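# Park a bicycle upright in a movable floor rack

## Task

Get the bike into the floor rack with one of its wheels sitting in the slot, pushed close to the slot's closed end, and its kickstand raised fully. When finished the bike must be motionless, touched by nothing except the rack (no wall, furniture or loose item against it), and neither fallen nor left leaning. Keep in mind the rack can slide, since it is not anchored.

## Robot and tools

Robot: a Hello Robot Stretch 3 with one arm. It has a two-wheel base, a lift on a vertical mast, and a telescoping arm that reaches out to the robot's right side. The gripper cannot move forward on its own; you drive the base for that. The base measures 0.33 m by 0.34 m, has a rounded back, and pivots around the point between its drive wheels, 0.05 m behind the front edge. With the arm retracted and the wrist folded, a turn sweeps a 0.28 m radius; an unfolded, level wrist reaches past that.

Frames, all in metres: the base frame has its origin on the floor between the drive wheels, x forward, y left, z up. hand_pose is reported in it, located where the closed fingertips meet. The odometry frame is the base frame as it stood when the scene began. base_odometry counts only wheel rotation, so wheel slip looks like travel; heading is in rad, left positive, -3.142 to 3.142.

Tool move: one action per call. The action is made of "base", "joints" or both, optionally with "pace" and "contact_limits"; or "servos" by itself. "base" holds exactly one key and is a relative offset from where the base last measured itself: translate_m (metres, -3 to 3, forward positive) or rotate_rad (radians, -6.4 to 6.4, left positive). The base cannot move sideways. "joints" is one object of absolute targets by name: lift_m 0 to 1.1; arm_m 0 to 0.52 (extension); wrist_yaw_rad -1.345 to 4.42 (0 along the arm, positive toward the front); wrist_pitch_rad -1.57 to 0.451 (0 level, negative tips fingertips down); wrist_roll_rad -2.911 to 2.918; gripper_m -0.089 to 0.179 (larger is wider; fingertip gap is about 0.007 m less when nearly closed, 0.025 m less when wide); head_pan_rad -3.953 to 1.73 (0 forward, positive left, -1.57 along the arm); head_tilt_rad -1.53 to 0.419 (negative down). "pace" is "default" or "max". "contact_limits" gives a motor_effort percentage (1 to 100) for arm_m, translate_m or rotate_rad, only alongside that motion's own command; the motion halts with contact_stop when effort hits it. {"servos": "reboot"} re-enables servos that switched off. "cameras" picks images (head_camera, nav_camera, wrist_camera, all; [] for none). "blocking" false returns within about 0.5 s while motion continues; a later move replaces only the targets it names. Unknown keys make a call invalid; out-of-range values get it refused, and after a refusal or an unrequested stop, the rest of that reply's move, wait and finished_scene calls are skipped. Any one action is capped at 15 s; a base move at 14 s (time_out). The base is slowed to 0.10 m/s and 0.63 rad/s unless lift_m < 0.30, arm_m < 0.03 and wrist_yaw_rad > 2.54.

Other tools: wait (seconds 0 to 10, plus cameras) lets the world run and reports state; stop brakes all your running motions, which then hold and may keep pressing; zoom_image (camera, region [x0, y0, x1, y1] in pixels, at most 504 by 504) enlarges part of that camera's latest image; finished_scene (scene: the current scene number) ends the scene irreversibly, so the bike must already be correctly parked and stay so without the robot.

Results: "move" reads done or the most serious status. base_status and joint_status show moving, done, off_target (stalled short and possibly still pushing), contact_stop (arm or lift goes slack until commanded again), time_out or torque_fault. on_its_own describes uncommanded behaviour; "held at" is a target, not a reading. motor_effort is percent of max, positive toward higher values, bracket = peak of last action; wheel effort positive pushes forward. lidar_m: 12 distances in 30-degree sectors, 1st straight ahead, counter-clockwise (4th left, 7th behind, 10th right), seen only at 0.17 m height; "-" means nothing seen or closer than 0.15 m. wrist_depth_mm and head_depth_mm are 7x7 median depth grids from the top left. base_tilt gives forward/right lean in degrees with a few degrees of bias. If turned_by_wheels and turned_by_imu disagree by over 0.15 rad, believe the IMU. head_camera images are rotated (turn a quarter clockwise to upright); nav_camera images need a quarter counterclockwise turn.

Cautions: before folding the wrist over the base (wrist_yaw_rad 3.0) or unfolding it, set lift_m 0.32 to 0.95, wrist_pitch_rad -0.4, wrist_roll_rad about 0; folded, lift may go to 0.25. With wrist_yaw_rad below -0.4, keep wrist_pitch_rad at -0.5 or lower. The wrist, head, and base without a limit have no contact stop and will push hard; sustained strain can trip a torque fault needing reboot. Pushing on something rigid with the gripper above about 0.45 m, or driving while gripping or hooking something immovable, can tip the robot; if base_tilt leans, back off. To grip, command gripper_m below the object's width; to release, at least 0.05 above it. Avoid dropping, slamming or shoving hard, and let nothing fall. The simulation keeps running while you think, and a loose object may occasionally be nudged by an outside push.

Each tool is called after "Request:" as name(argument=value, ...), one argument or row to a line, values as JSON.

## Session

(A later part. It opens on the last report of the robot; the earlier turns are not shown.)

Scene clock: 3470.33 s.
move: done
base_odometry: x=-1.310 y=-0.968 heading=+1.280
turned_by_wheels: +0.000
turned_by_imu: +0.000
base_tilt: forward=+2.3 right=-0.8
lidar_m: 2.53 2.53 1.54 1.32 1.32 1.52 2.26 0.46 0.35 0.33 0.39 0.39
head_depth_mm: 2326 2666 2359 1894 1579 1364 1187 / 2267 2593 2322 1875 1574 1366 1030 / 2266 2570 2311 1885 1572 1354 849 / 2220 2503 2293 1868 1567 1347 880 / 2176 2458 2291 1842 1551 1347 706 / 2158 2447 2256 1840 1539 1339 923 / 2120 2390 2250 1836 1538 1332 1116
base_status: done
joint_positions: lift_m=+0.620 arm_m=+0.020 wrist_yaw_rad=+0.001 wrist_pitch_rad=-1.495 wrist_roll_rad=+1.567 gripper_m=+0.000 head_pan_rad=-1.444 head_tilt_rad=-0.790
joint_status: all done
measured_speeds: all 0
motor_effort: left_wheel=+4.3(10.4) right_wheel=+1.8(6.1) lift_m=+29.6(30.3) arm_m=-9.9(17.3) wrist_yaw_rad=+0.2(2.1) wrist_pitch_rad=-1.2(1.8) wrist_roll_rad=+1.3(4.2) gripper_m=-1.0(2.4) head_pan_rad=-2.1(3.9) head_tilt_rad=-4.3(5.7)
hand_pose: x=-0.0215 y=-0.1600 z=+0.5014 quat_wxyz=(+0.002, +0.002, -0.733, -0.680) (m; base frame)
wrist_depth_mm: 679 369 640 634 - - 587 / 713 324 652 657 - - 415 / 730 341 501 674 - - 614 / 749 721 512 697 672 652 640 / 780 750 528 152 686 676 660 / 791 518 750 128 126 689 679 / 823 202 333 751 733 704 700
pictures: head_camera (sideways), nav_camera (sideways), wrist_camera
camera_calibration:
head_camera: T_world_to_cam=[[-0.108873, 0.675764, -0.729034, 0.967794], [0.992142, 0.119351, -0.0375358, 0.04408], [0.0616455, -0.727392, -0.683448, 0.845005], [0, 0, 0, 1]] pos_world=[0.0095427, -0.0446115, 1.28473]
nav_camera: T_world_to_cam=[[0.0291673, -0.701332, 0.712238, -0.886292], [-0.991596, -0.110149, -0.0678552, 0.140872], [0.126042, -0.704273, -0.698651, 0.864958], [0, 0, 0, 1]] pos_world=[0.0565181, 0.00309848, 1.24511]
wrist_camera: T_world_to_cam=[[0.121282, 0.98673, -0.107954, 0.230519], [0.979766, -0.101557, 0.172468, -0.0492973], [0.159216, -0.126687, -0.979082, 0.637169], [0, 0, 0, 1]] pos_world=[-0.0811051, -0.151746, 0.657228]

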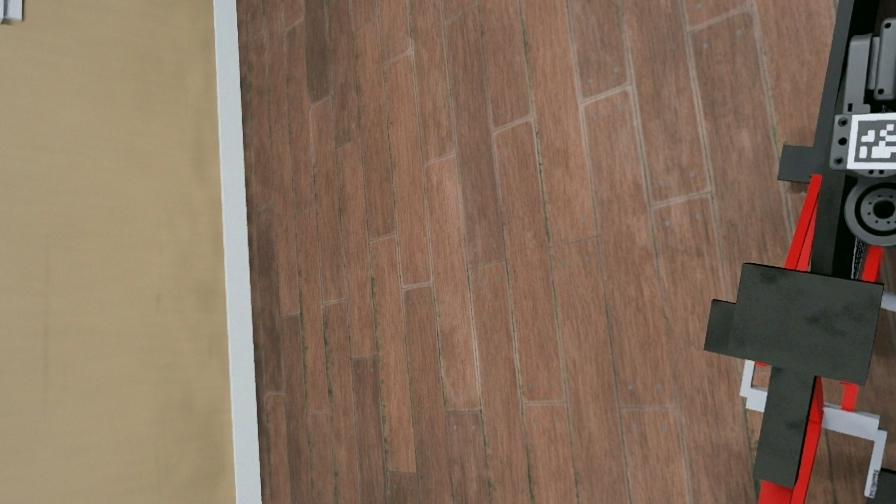

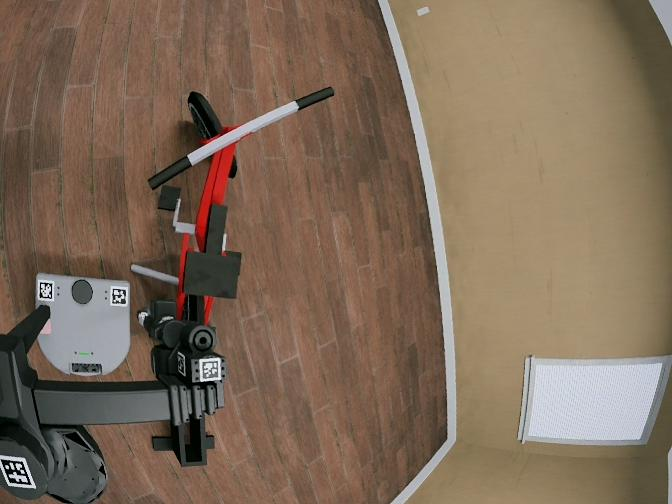

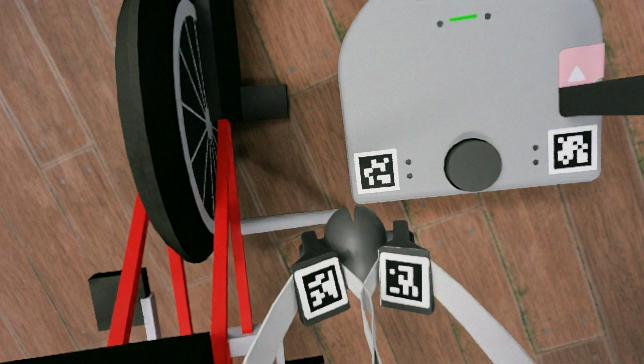

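Request:
move(
  base={"translate_m":0.11},
  joints={"lift_m":0.45},
)

Scene clock: 3509.67 s.
move: done
base_odometry: x=-1.279 y=-0.863 heading=+1.280
turned_by_wheels: +0.000
turned_by_imu: -0.001
base_tilt: forward=+2.3 right=-0.8
lidar_m: 2.42 2.42 1.57 1.35 1.35 1.56 2.36 0.47 0.37 0.33 0.32 0.37
head_depth_mm: 2300 2615 2374 1904 1584 1364 1032 / 2274 2583 2353 1889 1575 1363 986 / 2233 2536 2313 1875 1574 1361 715 / 2177 2484 2294 1877 1548 1341 708 / 2154 2444 2287 1851 1551 1343 969 / 2115 2401 2247 1853 1536 1343 958 / 2079 2341 2251 1819 1554 1327 1110
base_status: done
joint_positions: lift_m=+0.450 arm_m=+0.020 wrist_yaw_rad=+0.001 wrist_pitch_rad=-1.495 wrist_roll_rad=+1.567 gripper_m=+0.000 head_pan_rad=-1.445 head_tilt_rad=-0.790
joint_status: all done
measured_speeds: all 0
motor_effort: left_wheel=+4.7(9.9) right_wheel=+1.6(6.6) lift_m=+23.5(27.8) arm_m=-6.4(8.2) wrist_yaw_rad=-1.0(1.8) wrist_pitch_rad=-0.6(1.5) wrist_roll_rad=+1.4(1.6) gripper_m=-0.8(2.1) head_pan_rad=-2.7(2.8) head_tilt_rad=-4.3(5.7)
hand_pose: x=-0.0215 y=-0.1600 z=+0.3314 quat_wxyz=(+0.002, +0.002, -0.733, -0.680) (m; base frame)
wrist_depth_mm: 235 306 479 467 305 300 292 / 229 325 494 476 313 306 297 / 208 322 508 496 322 313 309 / 188 334 513 508 331 309 312 / 182 550 539 152 334 494 484 / 330 573 556 128 126 512 492 / 340 354 372 556 539 517 513
pictures: head_camera (sideways), nav_camera (sideways), wrist_camera
camera_calibration:
head_camera: T_world_to_cam=[[-0.10883, 0.675771, -0.729034, 0.967794], [0.99215, 0.119287, -0.0375358, 0.0440799], [0.0615989, -0.727396, -0.683448, 0.845005], [0, 0, 0, 1]] pos_world=[0.00953984, -0.0446117, 1.28473]
nav_camera: T_world_to_cam=[[0.0291225, -0.701334, 0.712238, -0.886292], [-0.991603, -0.110086, -0.0678552, 0.140872], [0.125996, -0.704281, -0.698651, 0.864958], [0, 0, 0, 1]] pos_world=[0.0565183, 0.00309526, 1.24511]
wrist_camera: T_world_to_cam=[[0.121341, 0.986723, -0.107954, 0.212166], [0.979759, -0.101615, 0.172472, -0.0199879], [0.159213, -0.126696, -0.979081, 0.470718], [0, 0, 0, 1]] pos_world=[-0.0811053, -0.151742, 0.487222]

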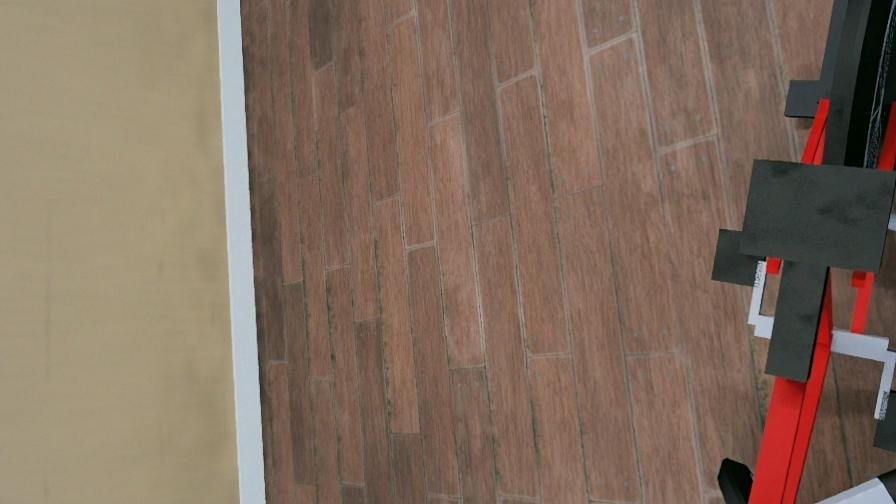

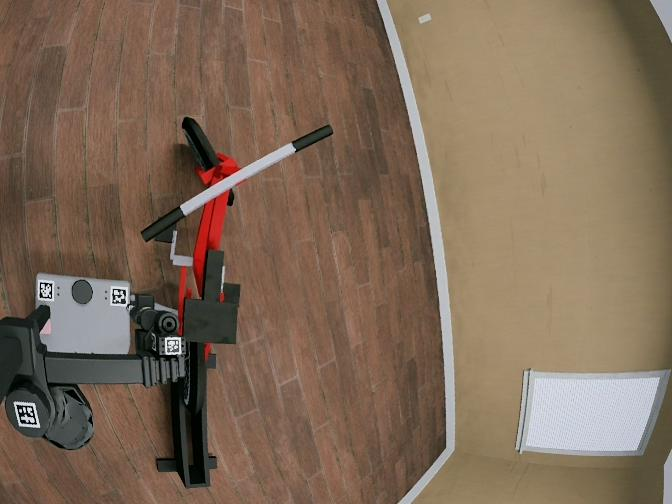

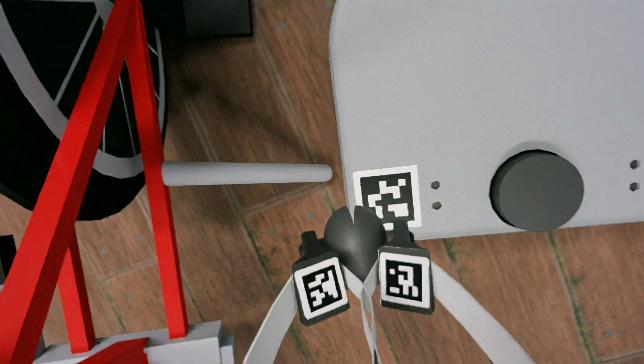

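Request:
move(
  joints={"arm_m":0.12},
  cameras=["head_camera","nav_camera"],
)

Scene clock: 3516.17 s.
move: done
base_odometry: x=-1.279 y=-0.863 heading=+1.280
turned_by_wheels: +0.000
turned_by_imu: -0.001
base_tilt: forward=+2.3 right=-0.8
lidar_m: 2.42 2.42 1.57 1.35 1.35 1.56 2.36 0.51 0.39 0.33 0.32 0.37
head_depth_mm: 2313 2645 2341 1898 1583 1363 989 / 2260 2563 2346 1874 1575 1361 591 / 2207 2525 2313 1877 1562 1341 592 / 2189 2475 2274 1858 1569 1347 707 / 2160 2447 2287 1863 1545 1345 987 / 2128 2387 2268 1846 1546 1341 1119 / 2071 2353 2232 1828 1548 1329 896
base_status: not commanded
joint_positions: lift_m=+0.450 arm_m=+0.120 wrist_yaw_rad=-0.012 wrist_pitch_rad=-1.514 wrist_roll_rad=+1.598 gripper_m=+0.000 head_pan_rad=-1.445 head_tilt_rad=-0.790
joint_status: all done
measured_speeds: all 0
on_its_own: wrist_yaw_rad is at rest, and its effort (+10.6) is outside its rest range (-9 to +9)
motor_effort: left_wheel=+2.5(4.7) right_wheel=+1.9(2.2) lift_m=+21.8(30.2) arm_m=+23.9(25.0) wrist_yaw_rad=+10.6(11.3) wrist_pitch_rad=+1.8(3.2) wrist_roll_rad=-9.2(10.0) gripper_m=-0.9(2.1) head_pan_rad=-2.1(3.0) head_tilt_rad=-4.9(5.6)
hand_pose: x=-0.0214 y=-0.2552 z=+0.3315 quat_wxyz=(-0.014, -0.014, -0.727, -0.687) (m; base frame)
wrist_depth_mm: 142 190 294 467 358 299 296 / 150 180 314 475 373 309 302 / 172 183 360 499 458 318 312 / 540 195 316 504 461 326 319 / 550 309 533 152 503 501 490 / 306 137 545 128 126 514 506 / 590 121 131 544 537 529 519
pictures: head_camera (sideways), nav_camera (sideways)
camera_calibration:
head_camera: T_world_to_cam=[[-0.108869, 0.676153, -0.728673, 0.967324], [0.992149, 0.119293, -0.0375393, 0.0440844], [0.061543, -0.727039, -0.683832, 0.845505], [0, 0, 0, 1]] pos_world=[0.00953806, -0.0446027, 1.2847]
nav_camera: T_world_to_cam=[[0.0291596, -0.701707, 0.711869, -0.885812], [-0.991609, -0.110036, -0.067847, 0.140861], [0.12594, -0.703918, -0.699027, 0.865448], [0, 0, 0, 1]] pos_world=[0.0565146, 0.00312421, 1.24511]

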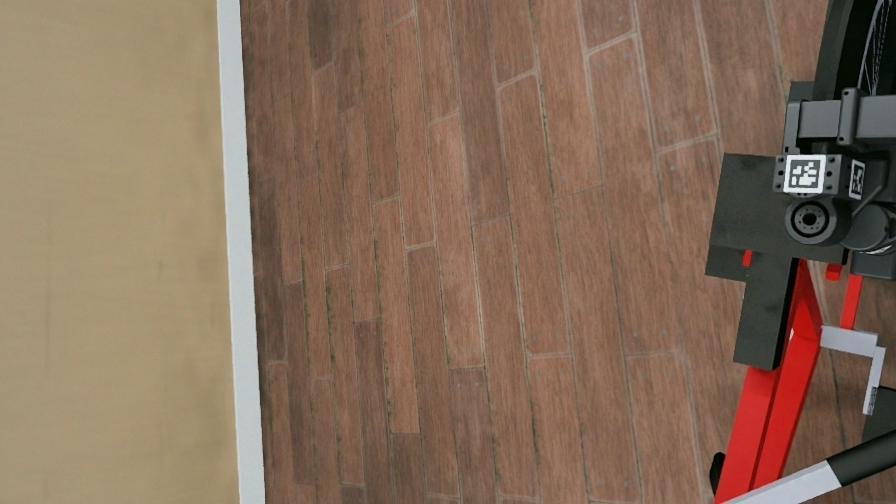

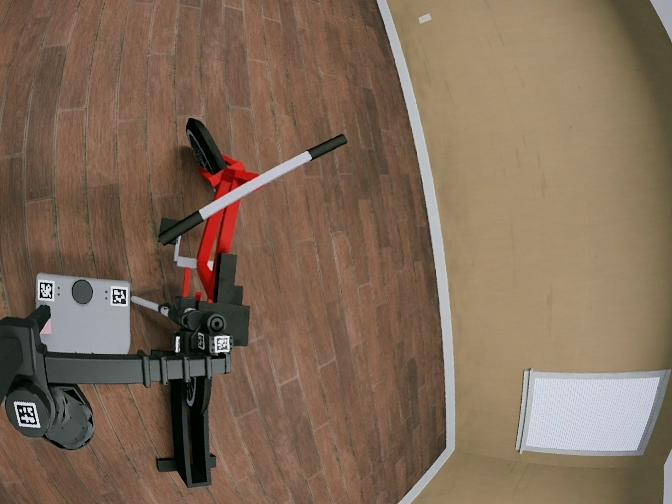

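Request:
move(
  joints={"arm_m":0.17},
  cameras=["head_camera","nav_camera"],
)

Scene clock: 3520.67 s.
move: done
base_odometry: x=-1.279 y=-0.863 heading=+1.280
turned_by_wheels: +0.000
turned_by_imu: -0.001
base_tilt: forward=+2.4 right=-0.8
lidar_m: 2.42 2.42 1.57 1.35 1.35 1.56 2.36 0.54 0.41 0.34 0.62 0.60
head_depth_mm: 2307 2640 2344 1901 1589 1355 955 / 2259 2558 2325 1873 1578 1365 586 / 2235 2525 2330 1881 1560 774 636 / 2197 2494 2266 1848 1560 789 705 / 2143 2428 2281 1863 1559 1260 1113 / 2124 2383 2275 1827 1548 1288 969 / 2100 2341 2253 1820 1537 805 1153
base_status: not commanded
joint_positions: lift_m=+0.450 arm_m=+0.170 wrist_yaw_rad=-0.009 wrist_pitch_rad=-1.515 wrist_roll_rad=+1.593 gripper_m=+0.000 head_pan_rad=-1.445 head_tilt_rad=-0.790
joint_status: all done
measured_speeds: all 0
motor_effort: left_wheel=+2.4(2.6) right_wheel=+2.0(2.3) lift_m=+21.9(22.2) arm_m=+22.6(25.8) wrist_yaw_rad=+7.7(11.1) wrist_pitch_rad=+2.7(3.1) wrist_roll_rad=-7.3(9.2) gripper_m=-1.4(2.4) head_pan_rad=-2.1(3.0) head_tilt_rad=-4.1(5.1)
hand_pose: x=-0.0214 y=-0.3050 z=+0.3315 quat_wxyz=(-0.011, -0.011, -0.726, -0.687) (m; base frame)
wrist_depth_mm: 133 148 232 466 460 302 297 / 149 157 227 480 472 310 302 / 180 175 198 490 484 318 311 / 540 533 155 508 495 328 319 / 307 317 314 152 508 504 490 / 312 311 126 128 126 519 508 / 593 579 112 335 546 522 524
pictures: head_camera (sideways), nav_camera (sideways)
camera_calibration:
head_camera: T_world_to_cam=[[-0.108869, 0.676153, -0.728673, 0.967324], [0.992149, 0.119293, -0.0375393, 0.0440844], [0.0615429, -0.727039, -0.683832, 0.845505], [0, 0, 0, 1]] pos_world=[0.00953805, -0.0446027, 1.2847]
nav_camera: T_world_to_cam=[[0.0291595, -0.701707, 0.711869, -0.885811], [-0.991609, -0.110036, -0.067847, 0.140861], [0.12594, -0.703917, -0.699027, 0.865449], [0, 0, 0, 1]] pos_world=[0.0565146, 0.00312422, 1.24511]

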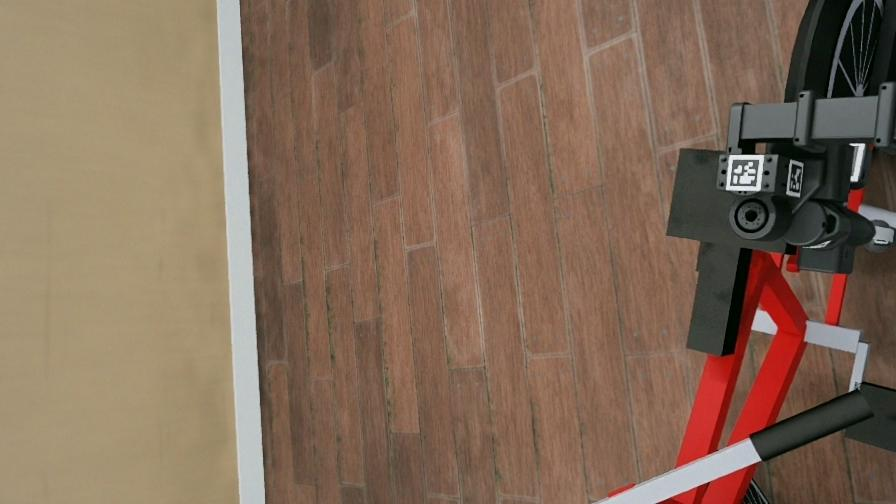

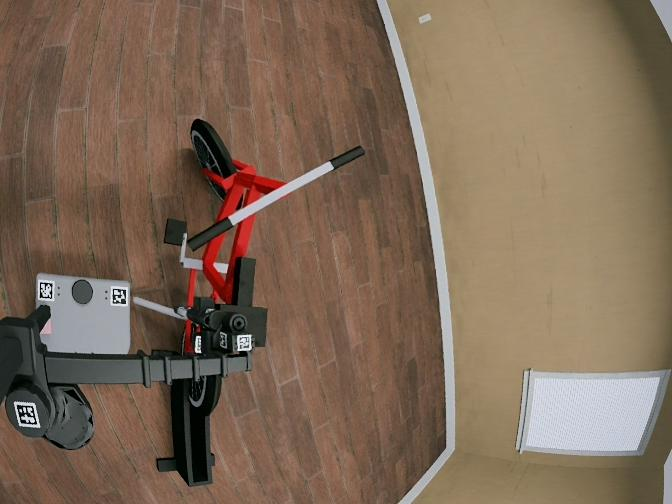

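Request:
move(
  joints={"arm_m":0.215,"head_pan_rad":-1.7,"head_tilt_rad":-0.95},
)

Scene clock: 3527.30 s.
move: done
base_odometry: x=-1.279 y=-0.863 heading=+1.280
turned_by_wheels: +0.000
turned_by_imu: -0.001
base_tilt: forward=+2.3 right=-0.9
lidar_m: 2.42 2.42 1.57 1.35 1.35 1.55 2.36 2.36 0.43 0.34 0.63 0.64
head_depth_mm: 2798 2300 1916 1640 1439 1210 1145 / 2669 2306 1916 1627 1430 1145 1142 / 2559 2261 1906 1634 1421 627 550 / 2532 2254 1878 1620 696 1069 1120 / 2407 2232 1881 1613 821 1194 1128 / 2329 2240 1862 1603 862 1201 1123 / 2221 2179 1843 1586 1402 1019 1095
base_status: not commanded
joint_positions: lift_m=+0.450 arm_m=+0.215 wrist_yaw_rad=-0.006 wrist_pitch_rad=-1.508 wrist_roll_rad=+1.586 gripper_m=+0.000 head_pan_rad=-1.694 head_tilt_rad=-0.938
joint_status: all done
measured_speeds: all 0
motor_effort: left_wheel=+2.4(2.5) right_wheel=+1.9(2.4) lift_m=+21.9(22.5) arm_m=+20.4(23.9) wrist_yaw_rad=+6.0(8.0) wrist_pitch_rad=+1.7(3.2) wrist_roll_rad=-5.1(7.7) gripper_m=-1.1(2.4) head_pan_rad=-2.1(2.9) head_tilt_rad=-5.2(7.5)
hand_pose: x=-0.0215 y=-0.3517 z=+0.3314 quat_wxyz=(-0.007, -0.008, -0.729, -0.685) (m; base frame)
wrist_depth_mm: 502 137 197 462 457 372 296 / 518 150 177 477 469 361 303 / 172 180 175 480 482 400 310 / 161 530 143 504 496 427 319 / 550 314 127 152 506 498 489 / 576 323 114 128 126 516 501 / 595 582 102 314 541 525 521
pictures: head_camera (sideways), nav_camera (sideways), wrist_camera
camera_calibration:
head_camera: T_world_to_cam=[[0.0739742, 0.780993, -0.620143, 0.824785], [0.99153, -0.124166, -0.0380961, 0.0448059], [-0.106753, -0.612072, -0.783563, 0.97623], [0, 0, 0, 1]] pos_world=[-0.00122331, -0.0410651, 1.27813]
nav_camera: T_world_to_cam=[[-0.157202, -0.78343, 0.60127, -0.740561], [-0.98682, 0.148276, -0.0648055, 0.13686], [-0.0383836, -0.603533, -0.796414, 0.993093], [0, 0, 0, 1]] pos_world=[0.0567569, -0.00110597, 1.24506]
wrist_camera: T_world_to_cam=[[0.147351, 0.984517, -0.0949376, 0.396739], [0.976492, -0.129536, 0.172288, -0.0493629], [0.157323, -0.118093, -0.980461, 0.449959], [0, 0, 0, 1]] pos_world=[-0.0810463, -0.343854, 0.487338]

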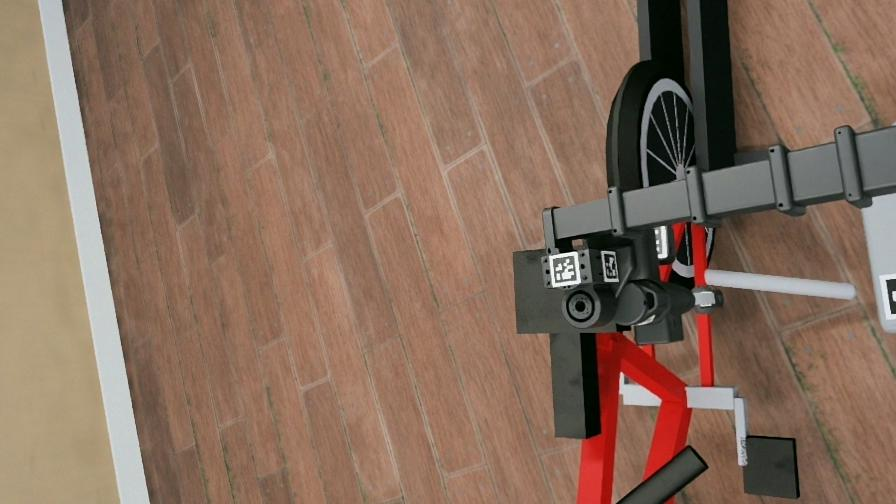

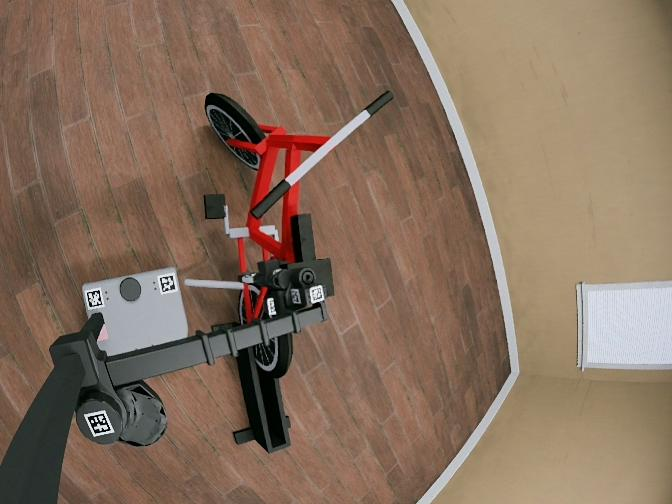

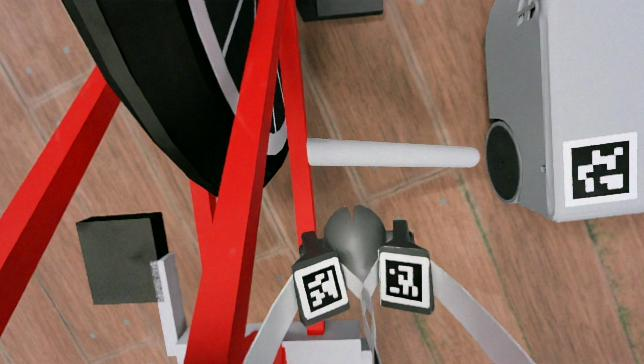

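Request:
move(
  joints={"arm_m":0.17},
)

Scene clock: 3531.17 s.
move: done
base_odometry: x=-1.279 y=-0.863 heading=+1.280
turned_by_wheels: +0.000
turned_by_imu: -0.001
base_tilt: forward=+2.3 right=-0.8
lidar_m: 2.42 2.42 1.57 1.35 1.35 1.56 2.36 0.53 0.41 0.34 0.62 0.60
head_depth_mm: 2733 2309 1925 1626 1433 1221 1148 / 2674 2329 1911 1633 1427 1110 1147 / 2595 2252 1887 1624 1428 617 550 / 2487 2270 1899 1603 807 729 1120 / 2417 2242 1884 1615 809 795 1136 / 2286 2213 1859 1600 1407 1193 1130 / 2248 2215 1872 1596 1396 997 1093
base_status: not commanded
joint_positions: lift_m=+0.450 arm_m=+0.170 wrist_yaw_rad=-0.008 wrist_pitch_rad=-1.507 wrist_roll_rad=+1.590 gripper_m=+0.000 head_pan_rad=-1.694 head_tilt_rad=-0.938
joint_status: all done
measured_speeds: all 0
motor_effort: left_wheel=+2.3(2.7) right_wheel=+1.4(2.2) lift_m=+31.6(31.6) arm_m=-16.4(20.8) wrist_yaw_rad=+6.5(8.0) wrist_pitch_rad=+1.1(1.7) wrist_roll_rad=-6.0(6.4) gripper_m=-1.1(2.1) head_pan_rad=-2.4(2.7) head_tilt_rad=-4.9(6.2)
hand_pose: x=-0.0215 y=-0.3069 z=+0.3314 quat_wxyz=(-0.009, -0.010, -0.729, -0.684) (m; base frame)
wrist_depth_mm: 134 149 224 469 459 302 294 / 189 158 204 481 471 310 302 / 178 179 192 487 481 316 311 / 548 539 153 507 498 325 319 / 309 315 314 152 495 501 491 / 315 313 125 128 126 514 501 / 597 572 109 329 545 525 511
pictures: head_camera (sideways), nav_camera (sideways), wrist_camera
camera_calibration:
head_camera: T_world_to_cam=[[0.0740186, 0.781089, -0.620017, 0.824621], [0.991526, -0.124201, -0.0380963, 0.0448061], [-0.106763, -0.611943, -0.783663, 0.976359], [0, 0, 0, 1]] pos_world=[-0.00122453, -0.0410611, 1.27812]
nav_camera: T_world_to_cam=[[-0.157246, -0.783519, 0.601143, -0.740395], [-0.986813, 0.148327, -0.0648014, 0.136854], [-0.0383927, -0.603405, -0.79651, 0.993219], [0, 0, 0, 1]] pos_world=[0.056758, -0.00109904, 1.24506]
wrist_camera: T_world_to_cam=[[0.152681, 0.983616, -0.0958575, 0.352814], [0.975742, -0.134636, 0.172627, -0.0452684], [0.156893, -0.119889, -0.980312, 0.454611], [0, 0, 0, 1]] pos_world=[-0.0810227, -0.298625, 0.487295]

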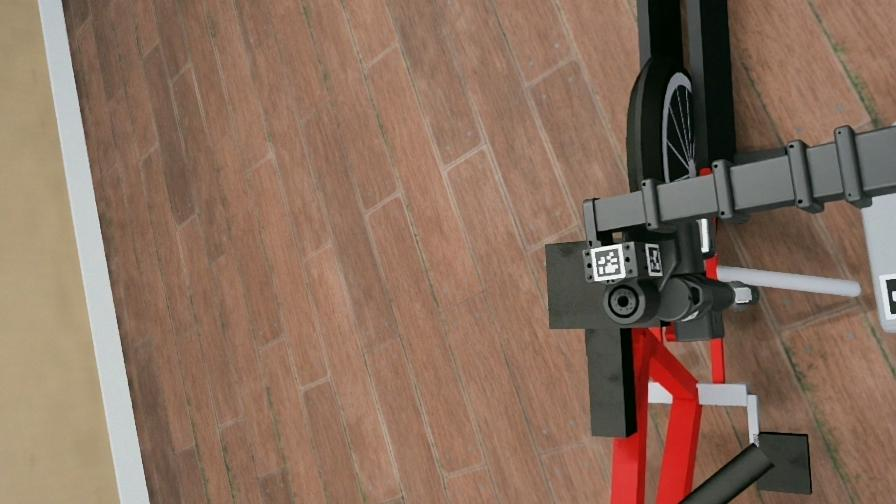

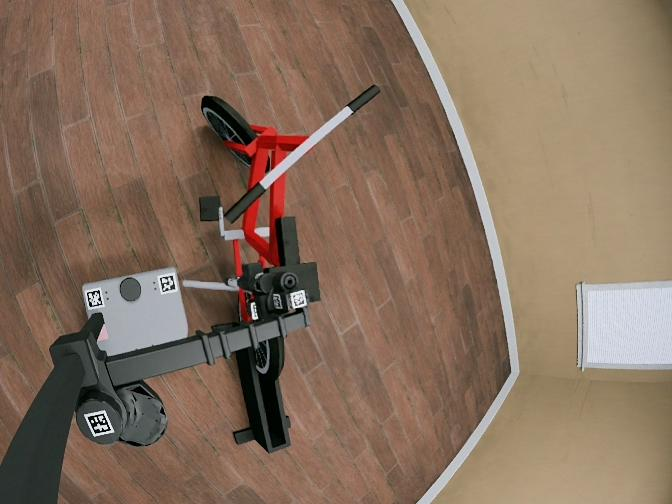

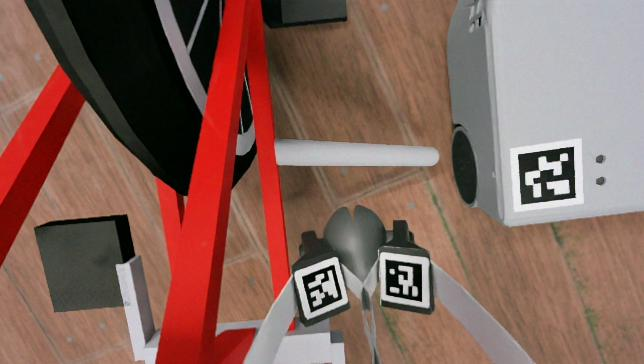

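Request:
move(
  joints={"arm_m":0.25},
)

Scene clock: 3536.20 s.
move: done
base_odometry: x=-1.279 y=-0.863 heading=+1.280
turned_by_wheels: +0.000
turned_by_imu: -0.001
base_tilt: forward=+2.3 right=-0.8
lidar_m: 2.42 2.42 1.57 1.35 1.35 1.56 2.36 2.36 0.44 0.34 0.65 0.65
head_depth_mm: 2736 2312 1926 1643 1438 1216 1146 / 2646 2289 1906 1625 1417 1152 1142 / 2570 2246 1901 1626 1423 628 550 / 2502 2264 1875 1615 706 1082 1129 / 2417 2221 1859 1609 770 1218 1129 / 2310 2233 1878 1602 886 1200 1125 / 2215 2201 1850 1596 1012 1212 1107
base_status: not commanded
joint_positions: lift_m=+0.450 arm_m=+0.250 wrist_yaw_rad=-0.002 wrist_pitch_rad=-1.501 wrist_roll_rad=+1.576 gripper_m=+0.000 head_pan_rad=-1.694 head_tilt_rad=-0.938
joint_status: all done
measured_speeds: all 0
motor_effort: left_wheel=+2.4(2.6) right_wheel=+1.9(2.3) lift_m=+22.2(24.2) arm_m=+20.1(24.3) wrist_yaw_rad=+1.9(10.2) wrist_pitch_rad=+0.0(2.8) wrist_roll_rad=-1.8(8.7) gripper_m=-0.4(2.3) head_pan_rad=-2.4(2.8) head_tilt_rad=-5.2(6.3)
hand_pose: x=-0.0215 y=-0.3885 z=+0.3314 quat_wxyz=(-0.002, -0.003, -0.731, -0.682) (m; base frame)
wrist_depth_mm: 506 139 178 274 456 447 298 / 517 152 166 302 473 458 305 / 529 190 170 296 475 469 311 / 157 537 133 501 500 482 323 / 555 328 121 152 506 499 484 / 585 574 109 128 126 512 499 / 606 589 102 305 539 517 512
pictures: head_camera (sideways), nav_camera (sideways), wrist_camera
camera_calibration:
head_camera: T_world_to_cam=[[0.0740633, 0.781124, -0.619967, 0.824556], [0.99152, -0.124249, -0.0380964, 0.0448062], [-0.106788, -0.611888, -0.783702, 0.976411], [0, 0, 0, 1]] pos_world=[-0.00122644, -0.0410592, 1.27812]
nav_camera: T_world_to_cam=[[-0.15729, -0.783549, 0.601092, -0.740328], [-0.986805, 0.148382, -0.0647998, 0.136852], [-0.0384171, -0.603353, -0.796549, 0.993269], [0, 0, 0, 1]] pos_world=[0.0567584, -0.001098, 1.24506]
wrist_camera: T_world_to_cam=[[0.133105, 0.985822, -0.10217, 0.435632], [0.978366, -0.114221, 0.172492, -0.0481668], [0.158376, -0.12292, -0.979698, 0.443455], [0, 0, 0, 1]] pos_world=[-0.0810927, -0.380448, 0.487269]

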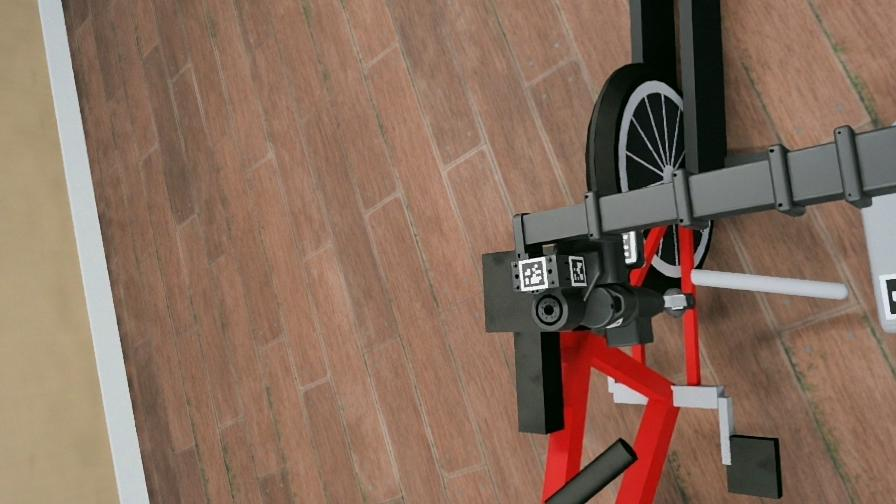

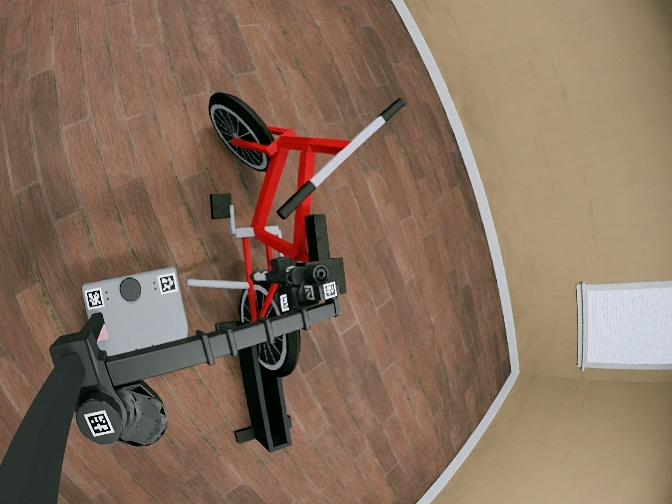

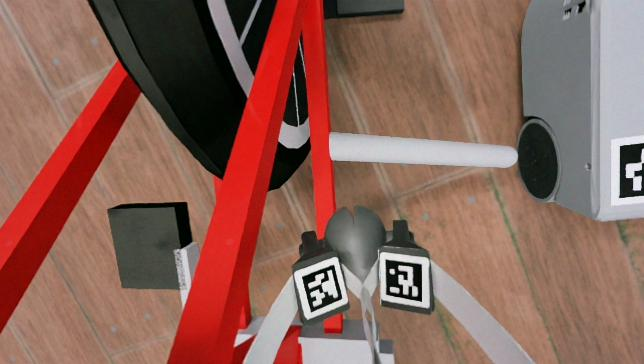

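Request:
move(
  joints={"arm_m":0.20},
  cameras=["head_camera","nav_camera"],
)

Scene clock: 3540.80 s.
move: done
base_odometry: x=-1.279 y=-0.863 heading=+1.280
turned_by_wheels: +0.000
turned_by_imu: -0.001
base_tilt: forward=+2.3 right=-0.8
lidar_m: 2.42 2.42 1.57 1.35 1.35 1.56 2.36 2.36 0.45 0.33 0.65 0.66
head_depth_mm: 2782 2323 1923 1640 1432 1234 1150 / 2635 2290 1895 1627 1424 1179 1142 / 2565 2252 1901 1627 1428 618 551 / 2500 2263 1886 1617 691 1070 1135 / 2416 2229 1866 1613 855 1199 1117 / 2317 2270 1863 1603 916 1200 1124 / 2226 2221 1835 1591 997 1228 1122
base_status: not commanded
joint_positions: lift_m=+0.450 arm_m=+0.200 wrist_yaw_rad=-0.001 wrist_pitch_rad=-1.500 wrist_roll_rad=+1.575 gripper_m=+0.000 head_pan_rad=-1.694 head_tilt_rad=-0.938
joint_status: all done
measured_speeds: all 0
motor_effort: left_wheel=+2.5(2.7) right_wheel=+1.7(2.6) lift_m=+23.3(23.6) arm_m=-19.3(21.1) wrist_yaw_rad=-0.1(2.4) wrist_pitch_rad=-0.2(0.8) wrist_roll_rad=-1.7(1.9) gripper_m=-1.9(2.1) head_pan_rad=-2.3(2.8) head_tilt_rad=-5.9(6.1)
hand_pose: x=-0.0215 y=-0.3387 z=+0.3314 quat_wxyz=(-0.002, -0.002, -0.731, -0.682) (m; base frame)
wrist_depth_mm: 158 196 277 467 456 330 292 / 160 185 283 479 469 340 301 / 172 178 285 491 480 377 309 / 544 155 305 506 498 389 316 / 132 327 536 152 502 496 483 / 123 342 553 128 126 513 499 / 604 353 317 541 539 519 515
pictures: head_camera (sideways), nav_camera (sideways)
camera_calibration:
head_camera: T_world_to_cam=[[0.0740648, 0.781136, -0.619953, 0.824537], [0.99152, -0.124248, -0.0380964, 0.0448062], [-0.106786, -0.611874, -0.783714, 0.976426], [0, 0, 0, 1]] pos_world=[-0.00122639, -0.0410588, 1.27812]
nav_camera: T_world_to_cam=[[-0.157292, -0.78356, 0.601077, -0.740309], [-0.986805, 0.148383, -0.0647993, 0.136851], [-0.0384153, -0.603338, -0.79656, 0.993284], [0, 0, 0, 1]] pos_world=[0.0567585, -0.00109696, 1.24506]

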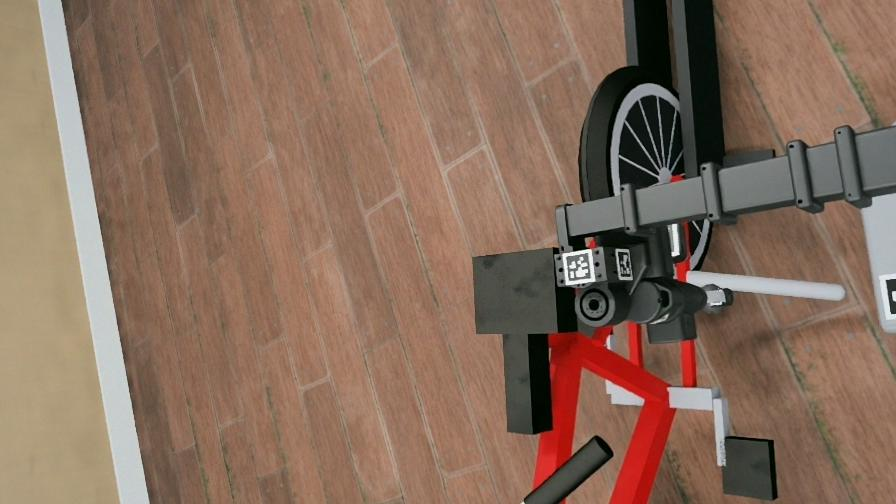

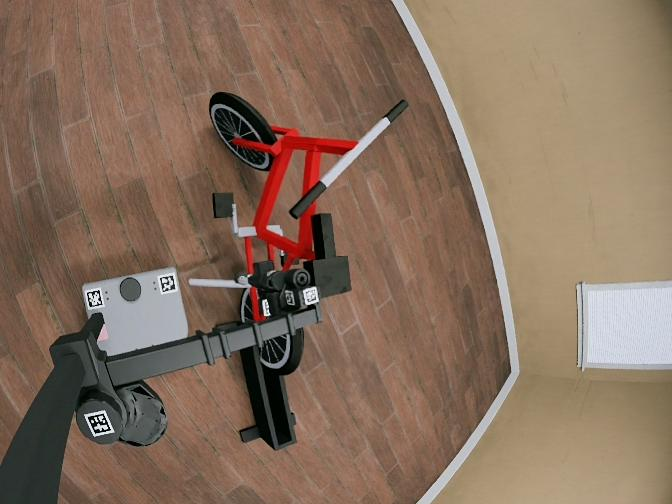

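Request:
move(
  joints={"arm_m":0.02,"head_pan_rad":-2.0,"head_tilt_rad":-0.85},
)

Scene clock: 3545.50 s.
move: done
base_odometry: x=-1.279 y=-0.863 heading=+1.280
turned_by_wheels: +0.000
turned_by_imu: -0.001
base_tilt: forward=+2.3 right=-0.8
lidar_m: 2.42 2.42 1.57 1.35 1.35 1.56 2.36 2.36 0.45 0.33 0.65 0.66
head_depth_mm: 2436 2588 2121 1779 1512 1287 1167 / 2649 2668 2117 1768 1515 1271 1173 / 2848 2653 2124 1760 1505 1174 1164 / 2967 2624 2087 1751 1501 1076 561 / 2705 2596 2080 1741 1472 1014 1002 / 2547 2558 2050 1721 876 1077 1128 / 2355 2494 2061 1717 1439 911 1115
base_status: not commanded
joint_positions: lift_m=+0.450 arm_m=+0.020 wrist_yaw_rad=+0.000 wrist_pitch_rad=-1.500 wrist_roll_rad=+1.574 gripper_m=+0.000 head_pan_rad=-1.994 head_tilt_rad=-0.853
joint_status: all done
measured_speeds: all 0
motor_effort: left_wheel=+2.3(2.6) right_wheel=+1.7(2.3) lift_m=+26.5(26.6) arm_m=-19.6(21.6) wrist_yaw_rad=-0.1(1.8) wrist_pitch_rad=+0.0(0.7) wrist_roll_rad=-1.3(1.8) gripper_m=-0.5(2.2) head_pan_rad=-2.7(3.6) head_tilt_rad=+0.7(5.5)
hand_pose: x=-0.0215 y=-0.1588 z=+0.3314 quat_wxyz=(-0.001, -0.002, -0.731, -0.682) (m; base frame)
wrist_depth_mm: 328 387 477 464 305 300 293 / 310 447 488 478 316 308 301 / 314 460 506 489 322 316 308 / 316 345 510 507 331 310 315 / 359 551 534 152 336 498 485 / 572 566 552 128 126 508 499 / 354 572 567 554 543 520 516
pictures: head_camera (sideways), nav_camera (sideways), wrist_camera
camera_calibration:
head_camera: T_world_to_cam=[[0.27872, 0.673689, -0.68444, 0.907316], [0.909199, -0.414636, -0.0378762, 0.045026], [-0.30931, -0.611735, -0.728085, 0.905322], [0, 0, 0, 1]] pos_world=[-0.0137992, -0.0387622, 1.28186]
nav_camera: T_world_to_cam=[[-0.359588, -0.652834, 0.666711, -0.824593], [-0.901199, 0.428238, -0.0667337, 0.138855], [-0.241945, -0.624836, -0.742323, 0.924], [0, 0, 0, 1]] pos_world=[0.0521786, -0.0204378, 1.24494]
wrist_camera: T_world_to_cam=[[0.130061, 0.98614, -0.103013, 0.209372], [0.97873, -0.111066, 0.172485, -0.021398], [0.158653, -0.123256, -0.979611, 0.471618], [0, 0, 0, 1]] pos_world=[-0.0811119, -0.150717, 0.487261]

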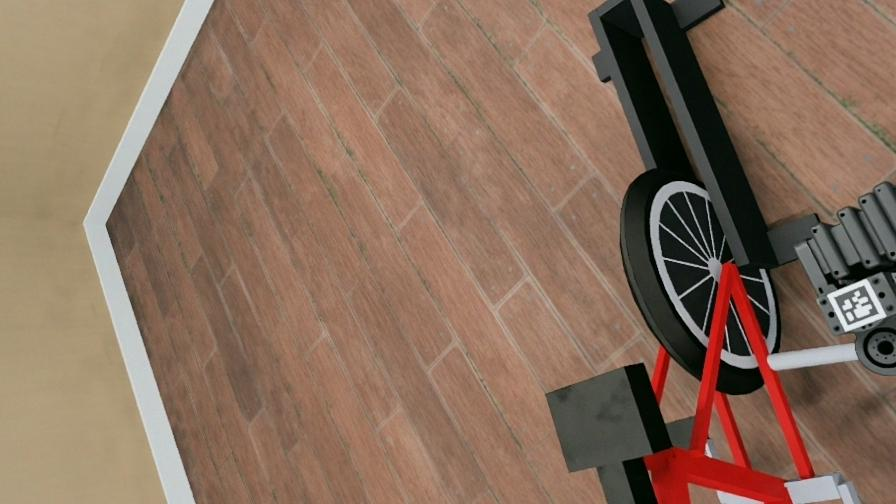

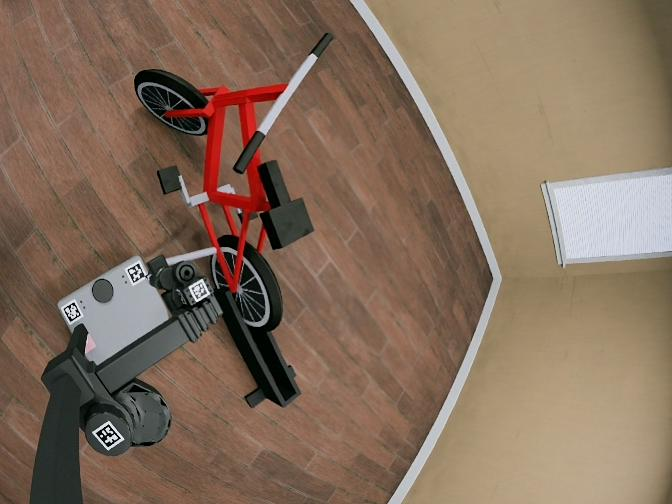

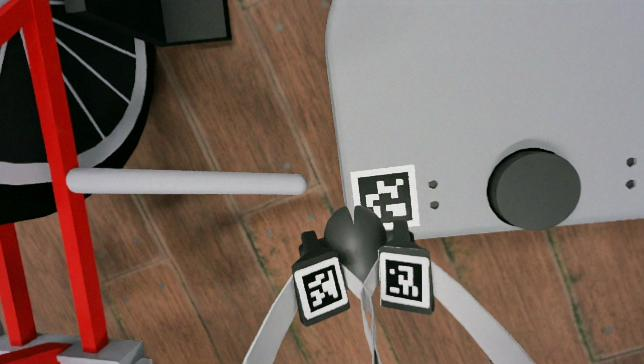

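Request:
move(
  base={"translate_m":0.075},
  joints={"arm_m":0.12,"head_pan_rad":-1.7,"head_tilt_rad":-1.0},
  cameras=[],
)

Request:
move(
  joints={"lift_m":0.2},
)

Scene clock: 3574.20 s.
move: done
base_odometry: x=-1.257 y=-0.791 heading=+1.280
turned_by_wheels: +0.000
turned_by_imu: -0.001
base_tilt: forward=+2.3 right=-0.8
lidar_m: 2.35 2.35 1.59 1.37 1.37 1.58 2.43 0.59 0.35 0.46 0.60 0.61
head_depth_mm: 2587 2130 1817 1586 1296 1240 1139 / 2573 2116 1814 1577 1093 1218 1126 / 2524 2097 1792 1564 1037 600 546 / 2446 2086 1774 900 957 660 984 / 2362 2087 1772 1538 1089 1066 1122 / 2294 2058 1754 1545 1296 1206 1116 / 2241 2044 1750 1507 1305 1227 1114
base_status: done
joint_positions: lift_m=+0.450 arm_m=+0.120 wrist_yaw_rad=+0.000 wrist_pitch_rad=-1.500 wrist_roll_rad=+1.574 gripper_m=+0.000 head_pan_rad=-1.705 head_tilt_rad=-0.987
joint_status: all done
measured_speeds: all 0
motor_effort: left_wheel=+5.4(9.1) right_wheel=+2.6(6.1) lift_m=+29.7(29.7) arm_m=+19.4(21.5) wrist_yaw_rad=-0.1(1.7) wrist_pitch_rad=+0.2(0.8) wrist_roll_rad=-1.2(1.3) gripper_m=-0.9(2.1) head_pan_rad=+3.4(3.4) head_tilt_rad=-6.2(8.8)
hand_pose: x=-0.0215 y=-0.2588 z=+0.3314 quat_wxyz=(-0.001, -0.002, -0.731, -0.682) (m; base frame)
wrist_depth_mm: 240 287 473 469 455 298 292 / 240 289 392 474 381 306 300 / 332 512 506 493 482 314 308 / 332 528 521 512 495 322 313 / 338 548 535 152 498 494 486 / 254 312 310 128 126 511 498 / 602 310 558 550 541 519 512
pictures: none
No camera images: "cameras" was empty.

Scene clock: 3577.30 s.
move: done
base_odometry: x=-1.257 y=-0.791 heading=+1.280
turned_by_wheels: +0.000
turned_by_imu: -0.001
base_tilt: forward=+2.4 right=-0.8
lidar_m: 2.35 2.35 1.60 1.37 1.37 1.58 2.43 0.59 0.35 0.46 0.60 0.61
head_depth_mm: 2585 2152 1813 1577 1294 1241 1135 / 2580 2110 1807 1580 1088 1211 1130 / 2530 2098 1800 1562 1076 1229 949 / 2423 2087 1807 897 1125 859 974 / 2349 2080 1767 1545 1131 1188 1111 / 2278 2071 1770 1539 1304 1196 1123 / 2236 2069 1766 1507 1309 1224 1111
base_status: not commanded
joint_positions: lift_m=+0.200 arm_m=+0.120 wrist_yaw_rad=+0.000 wrist_pitch_rad=-1.500 wrist_roll_rad=+1.574 gripper_m=+0.000 head_pan_rad=-1.705 head_tilt_rad=-0.987
joint_status: all done
measured_speeds: all 0
motor_effort: left_wheel=+5.7(5.7) right_wheel=+2.8(3.4) lift_m=+22.9(28.4) arm_m=+17.5(19.8) wrist_yaw_rad=-0.3(1.7) wrist_pitch_rad=+0.0(0.8) wrist_roll_rad=-1.2(1.3) gripper_m=-1.0(2.8) head_pan_rad=+2.9(3.4) head_tilt_rad=-5.6(6.9)
hand_pose: x=-0.0215 y=-0.2588 z=+0.0814 quat_wxyz=(-0.001, -0.002, -0.731, -0.682) (m; base frame)
wrist_depth_mm: - 86 97 223 220 187 117 / 249 98 102 105 117 183 113 / 256 250 244 238 233 186 123 / 263 257 251 245 239 199 120 / 274 266 258 155 242 210 125 / 281 275 268 128 126 200 129 / 290 282 275 268 261 187 131
pictures: head_camera (sideways), nav_camera (sideways), wrist_camera
camera_calibration:
head_camera: T_world_to_cam=[[0.0865917, 0.80962, -0.580531, 0.7731], [0.990351, -0.133239, -0.0380976, 0.0448124], [-0.108194, -0.571631, -0.813346, 1.01496], [0, 0, 0, 1]] pos_world=[-0.00151136, -0.039763, 1.27603]
nav_camera: T_world_to_cam=[[-0.169713, -0.810195, 0.561054, -0.68809], [-0.984695, 0.162318, -0.0634636, 0.135095], [-0.0396513, -0.563238, -0.825343, 1.03071], [0, 0, 0, 1]] pos_world=[0.0571189, 0.00111994, 1.24532]
wrist_camera: T_world_to_cam=[[0.130063, 0.986129, -0.103119, 0.282267], [0.97873, -0.111049, 0.172497, 0.0106166], [0.158653, -0.123361, -0.979598, 0.214358], [0, 0, 0, 1]] pos_world=[-0.0811119, -0.250729, 0.237261]

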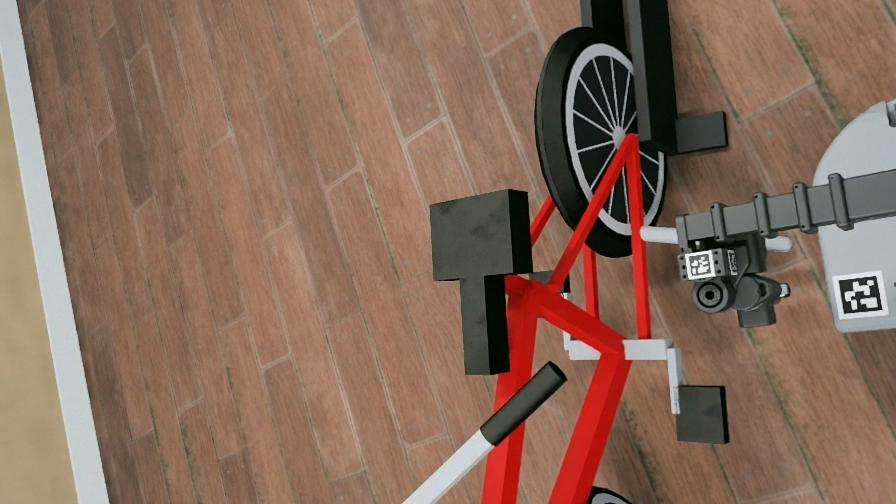

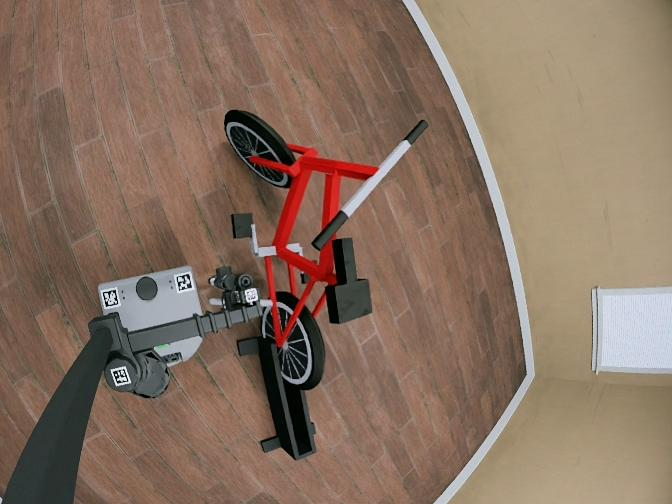

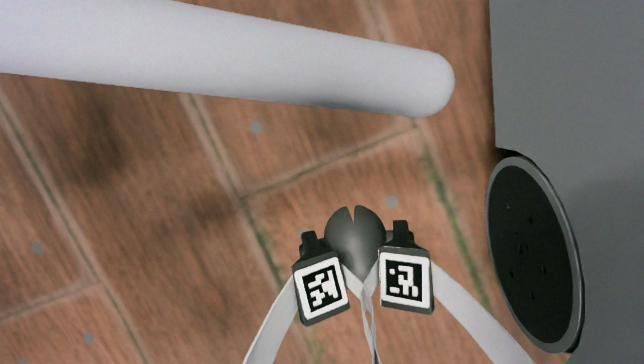

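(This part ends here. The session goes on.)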